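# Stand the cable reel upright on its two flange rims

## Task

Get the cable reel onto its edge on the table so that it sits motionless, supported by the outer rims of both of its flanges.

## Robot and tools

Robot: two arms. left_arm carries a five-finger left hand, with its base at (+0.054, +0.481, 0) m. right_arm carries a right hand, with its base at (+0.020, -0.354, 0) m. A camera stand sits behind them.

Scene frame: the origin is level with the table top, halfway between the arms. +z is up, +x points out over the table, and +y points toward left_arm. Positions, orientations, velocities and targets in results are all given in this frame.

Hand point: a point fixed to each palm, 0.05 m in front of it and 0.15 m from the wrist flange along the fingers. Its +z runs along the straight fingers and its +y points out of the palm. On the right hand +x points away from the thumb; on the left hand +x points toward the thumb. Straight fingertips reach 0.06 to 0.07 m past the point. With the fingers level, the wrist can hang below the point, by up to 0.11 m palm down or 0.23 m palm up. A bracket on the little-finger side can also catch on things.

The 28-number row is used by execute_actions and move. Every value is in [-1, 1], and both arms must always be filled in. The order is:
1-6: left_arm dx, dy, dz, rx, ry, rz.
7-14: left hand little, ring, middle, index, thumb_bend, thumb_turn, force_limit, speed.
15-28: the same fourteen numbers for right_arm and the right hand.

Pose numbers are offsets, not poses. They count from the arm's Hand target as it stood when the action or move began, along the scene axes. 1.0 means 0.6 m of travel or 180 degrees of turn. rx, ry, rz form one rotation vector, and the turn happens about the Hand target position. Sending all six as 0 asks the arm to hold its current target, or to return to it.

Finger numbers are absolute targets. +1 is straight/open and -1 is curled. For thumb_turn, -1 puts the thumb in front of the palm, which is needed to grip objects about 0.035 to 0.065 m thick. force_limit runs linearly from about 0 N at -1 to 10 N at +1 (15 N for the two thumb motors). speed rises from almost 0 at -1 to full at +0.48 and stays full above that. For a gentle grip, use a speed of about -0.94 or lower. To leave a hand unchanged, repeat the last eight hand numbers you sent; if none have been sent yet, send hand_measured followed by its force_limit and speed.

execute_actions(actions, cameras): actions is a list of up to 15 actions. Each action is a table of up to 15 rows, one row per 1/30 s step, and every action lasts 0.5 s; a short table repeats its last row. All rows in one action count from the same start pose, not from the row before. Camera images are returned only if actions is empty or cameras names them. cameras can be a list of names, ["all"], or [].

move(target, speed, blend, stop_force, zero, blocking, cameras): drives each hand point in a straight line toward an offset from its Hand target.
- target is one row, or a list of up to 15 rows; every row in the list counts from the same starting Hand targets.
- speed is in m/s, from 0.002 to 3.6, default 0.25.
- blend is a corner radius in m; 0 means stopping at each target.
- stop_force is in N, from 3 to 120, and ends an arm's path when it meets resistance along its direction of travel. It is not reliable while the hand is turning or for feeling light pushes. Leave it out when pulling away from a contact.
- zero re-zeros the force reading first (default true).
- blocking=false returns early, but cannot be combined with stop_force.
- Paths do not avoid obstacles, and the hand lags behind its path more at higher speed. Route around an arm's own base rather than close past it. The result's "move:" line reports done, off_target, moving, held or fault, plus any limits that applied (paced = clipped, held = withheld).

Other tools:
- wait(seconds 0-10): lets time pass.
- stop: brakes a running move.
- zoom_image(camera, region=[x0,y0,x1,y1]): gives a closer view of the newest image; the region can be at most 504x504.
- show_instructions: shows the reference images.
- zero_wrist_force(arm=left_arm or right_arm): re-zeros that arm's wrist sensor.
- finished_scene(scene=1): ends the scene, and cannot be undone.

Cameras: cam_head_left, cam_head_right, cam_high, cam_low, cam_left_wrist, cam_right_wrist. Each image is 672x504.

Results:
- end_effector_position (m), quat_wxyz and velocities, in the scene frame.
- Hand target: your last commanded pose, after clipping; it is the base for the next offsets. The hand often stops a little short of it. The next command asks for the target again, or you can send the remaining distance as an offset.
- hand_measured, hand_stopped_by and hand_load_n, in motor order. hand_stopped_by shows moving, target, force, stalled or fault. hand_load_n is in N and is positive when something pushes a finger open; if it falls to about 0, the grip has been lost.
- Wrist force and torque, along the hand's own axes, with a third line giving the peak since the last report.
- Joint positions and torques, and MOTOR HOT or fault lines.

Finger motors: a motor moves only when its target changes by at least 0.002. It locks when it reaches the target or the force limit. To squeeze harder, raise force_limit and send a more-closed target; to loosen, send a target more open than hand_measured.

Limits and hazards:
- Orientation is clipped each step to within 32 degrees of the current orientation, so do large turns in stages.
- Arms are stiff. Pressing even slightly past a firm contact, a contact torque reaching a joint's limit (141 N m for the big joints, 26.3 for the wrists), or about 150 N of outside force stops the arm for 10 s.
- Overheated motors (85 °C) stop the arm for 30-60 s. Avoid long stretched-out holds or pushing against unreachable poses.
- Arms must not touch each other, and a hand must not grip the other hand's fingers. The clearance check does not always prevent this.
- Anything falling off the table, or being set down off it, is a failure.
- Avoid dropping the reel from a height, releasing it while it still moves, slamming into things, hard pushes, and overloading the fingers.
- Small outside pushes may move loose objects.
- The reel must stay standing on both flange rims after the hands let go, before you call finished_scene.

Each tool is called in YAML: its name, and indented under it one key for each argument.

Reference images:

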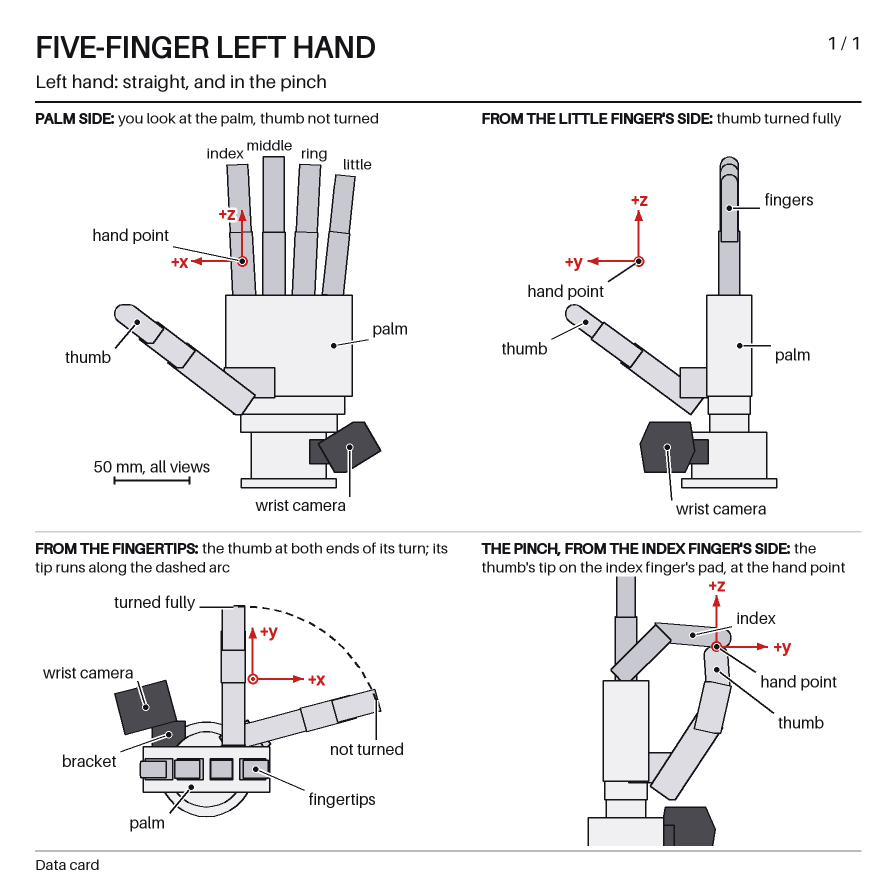

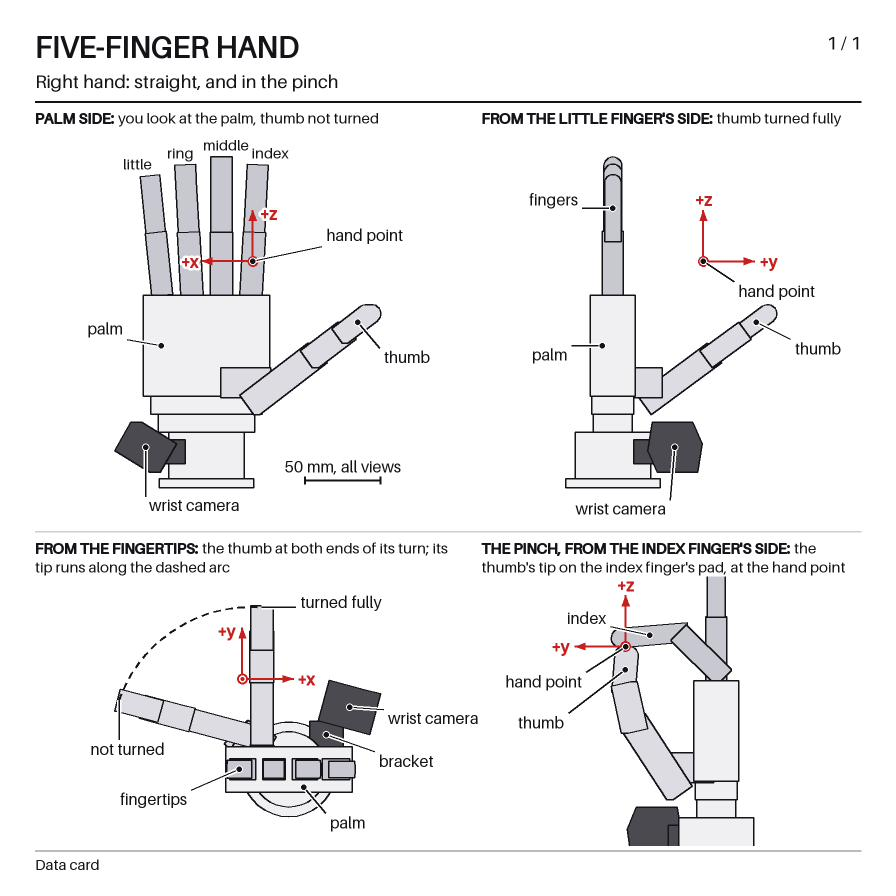

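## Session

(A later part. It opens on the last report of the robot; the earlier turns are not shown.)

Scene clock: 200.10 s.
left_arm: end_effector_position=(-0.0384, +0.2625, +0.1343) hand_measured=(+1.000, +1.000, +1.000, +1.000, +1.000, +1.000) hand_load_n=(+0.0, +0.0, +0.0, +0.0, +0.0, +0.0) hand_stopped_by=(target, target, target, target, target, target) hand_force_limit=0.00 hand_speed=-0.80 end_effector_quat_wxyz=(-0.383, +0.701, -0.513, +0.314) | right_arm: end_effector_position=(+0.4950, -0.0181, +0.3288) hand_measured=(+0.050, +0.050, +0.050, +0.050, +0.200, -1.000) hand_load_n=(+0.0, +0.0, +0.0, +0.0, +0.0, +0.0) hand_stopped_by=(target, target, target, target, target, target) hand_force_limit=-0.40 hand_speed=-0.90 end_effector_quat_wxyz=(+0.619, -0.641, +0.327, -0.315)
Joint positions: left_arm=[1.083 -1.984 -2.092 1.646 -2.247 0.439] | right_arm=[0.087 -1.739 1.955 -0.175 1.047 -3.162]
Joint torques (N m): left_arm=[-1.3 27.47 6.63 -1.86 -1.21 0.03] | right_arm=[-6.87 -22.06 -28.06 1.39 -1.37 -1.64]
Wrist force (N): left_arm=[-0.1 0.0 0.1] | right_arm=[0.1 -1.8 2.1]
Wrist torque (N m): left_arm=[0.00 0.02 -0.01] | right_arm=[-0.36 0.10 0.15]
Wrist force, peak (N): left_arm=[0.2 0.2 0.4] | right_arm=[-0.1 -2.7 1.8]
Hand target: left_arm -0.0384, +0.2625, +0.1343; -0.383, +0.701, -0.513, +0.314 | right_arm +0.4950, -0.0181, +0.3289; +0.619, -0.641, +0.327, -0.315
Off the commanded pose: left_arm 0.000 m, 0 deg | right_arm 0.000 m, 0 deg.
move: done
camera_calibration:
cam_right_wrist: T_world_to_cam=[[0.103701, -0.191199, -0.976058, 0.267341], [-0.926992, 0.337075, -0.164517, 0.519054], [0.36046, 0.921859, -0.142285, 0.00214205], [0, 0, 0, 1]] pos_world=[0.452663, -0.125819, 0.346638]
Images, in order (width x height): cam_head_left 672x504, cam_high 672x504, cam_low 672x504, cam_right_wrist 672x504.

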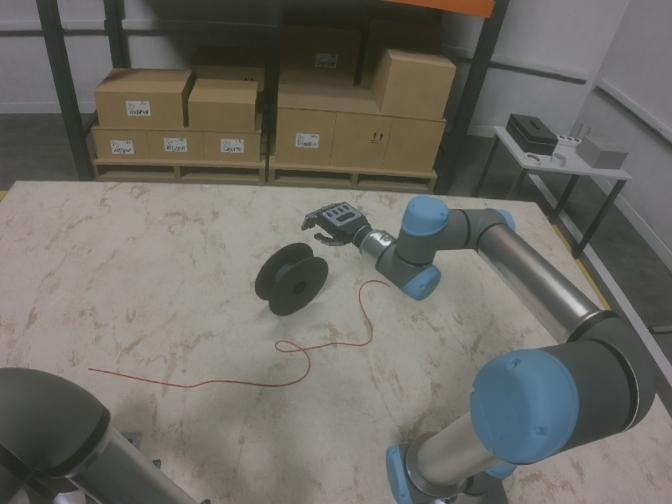

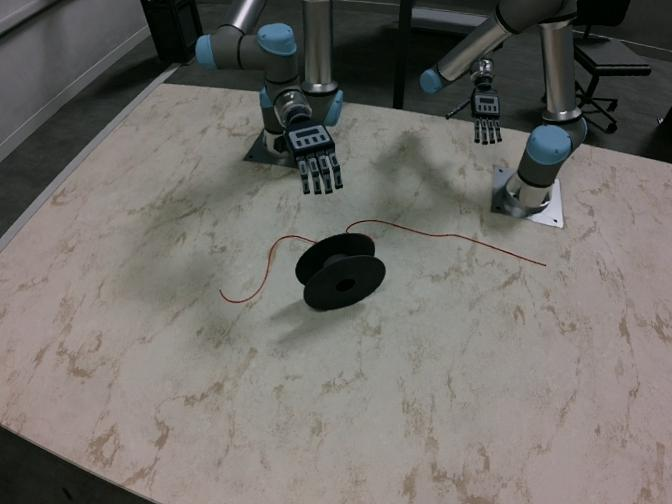

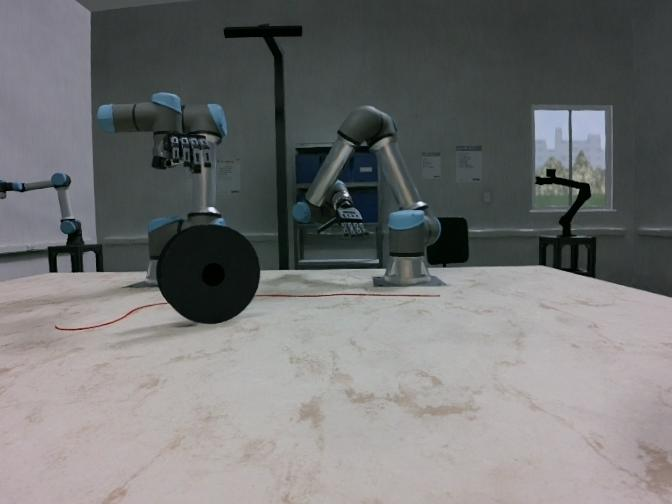

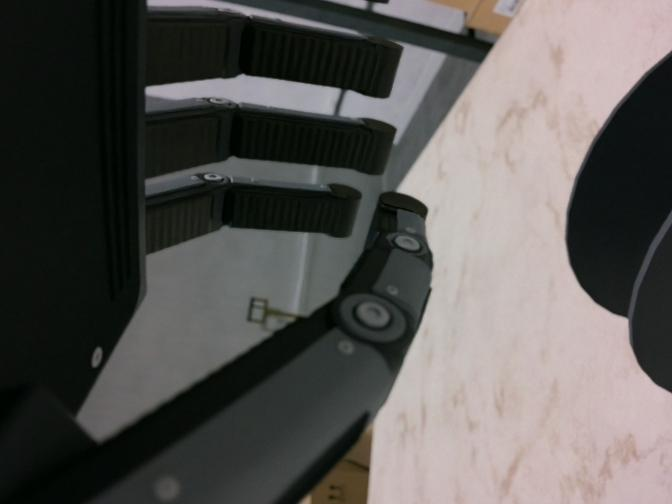

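wait:
  seconds: 0.5
  cameras: ["cam_low"]

zoom_image:
  camera: "cam_low"
  region: [140, 190, 280, 340]

Scene clock: 212.63 s.
left_arm: end_effector_position=(-0.0384, +0.2625, +0.1343) hand_measured=(+1.000, +1.000, +1.000, +1.000, +1.000, +1.000) hand_load_n=(+0.0, +0.0, +0.0, +0.0, +0.0, +0.0) hand_stopped_by=(target, target, target, target, target, target) hand_force_limit=0.00 hand_speed=-0.80 end_effector_quat_wxyz=(-0.383, +0.701, -0.513, +0.314) | right_arm: end_effector_position=(+0.4950, -0.0181, +0.3289) hand_measured=(+0.050, +0.050, +0.050, +0.050, +0.200, -1.000) hand_load_n=(+0.0, +0.0, +0.0, +0.0, +0.0, +0.0) hand_stopped_by=(target, target, target, target, target, target) hand_force_limit=-0.40 hand_speed=-0.90 end_effector_quat_wxyz=(+0.619, -0.641, +0.327, -0.315)
Joint positions: left_arm=[1.083 -1.984 -2.092 1.646 -2.247 0.439] | right_arm=[0.087 -1.739 1.955 -0.175 1.047 -3.162]
Joint torques (N m): left_arm=[-1.99 27.17 6.87 -1.88 -1.32 0.04] | right_arm=[-6.34 -22.05 -27.62 1.47 -1.46 -1.75]
Wrist force (N): left_arm=[0.3 0.1 0.2] | right_arm=[0.2 -1.9 2.0]
Wrist torque (N m): left_arm=[0.00 -0.04 0.01] | right_arm=[-0.37 0.09 0.14]
Wrist force, peak (N): left_arm=[0.3 0.1 0.4] | right_arm=[0.0 -2.0 2.4]
Hand target: left_arm -0.0384, +0.2625, +0.1343; -0.383, +0.701, -0.513, +0.314 | right_arm +0.4950, -0.0181, +0.3289; +0.619, -0.641, +0.327, -0.315
Off the commanded pose: left_arm 0.000 m, 0 deg | right_arm 0.000 m, 0 deg.
wait: 0.50 s; at rest from the start
Images, in order (width x height): cam_low 672x504.

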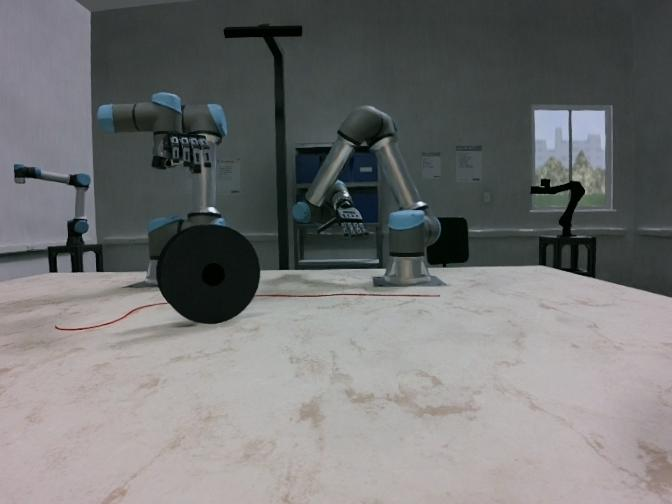

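Scaled by 3.360 from the camera's 672x504 image, which has a finer 960x720 frame.

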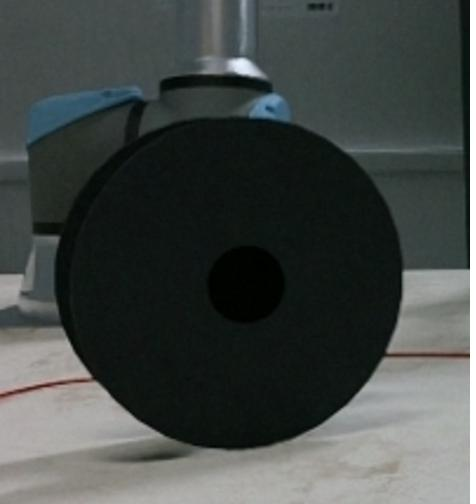

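finished_scene:

The scene is finished: the task was done.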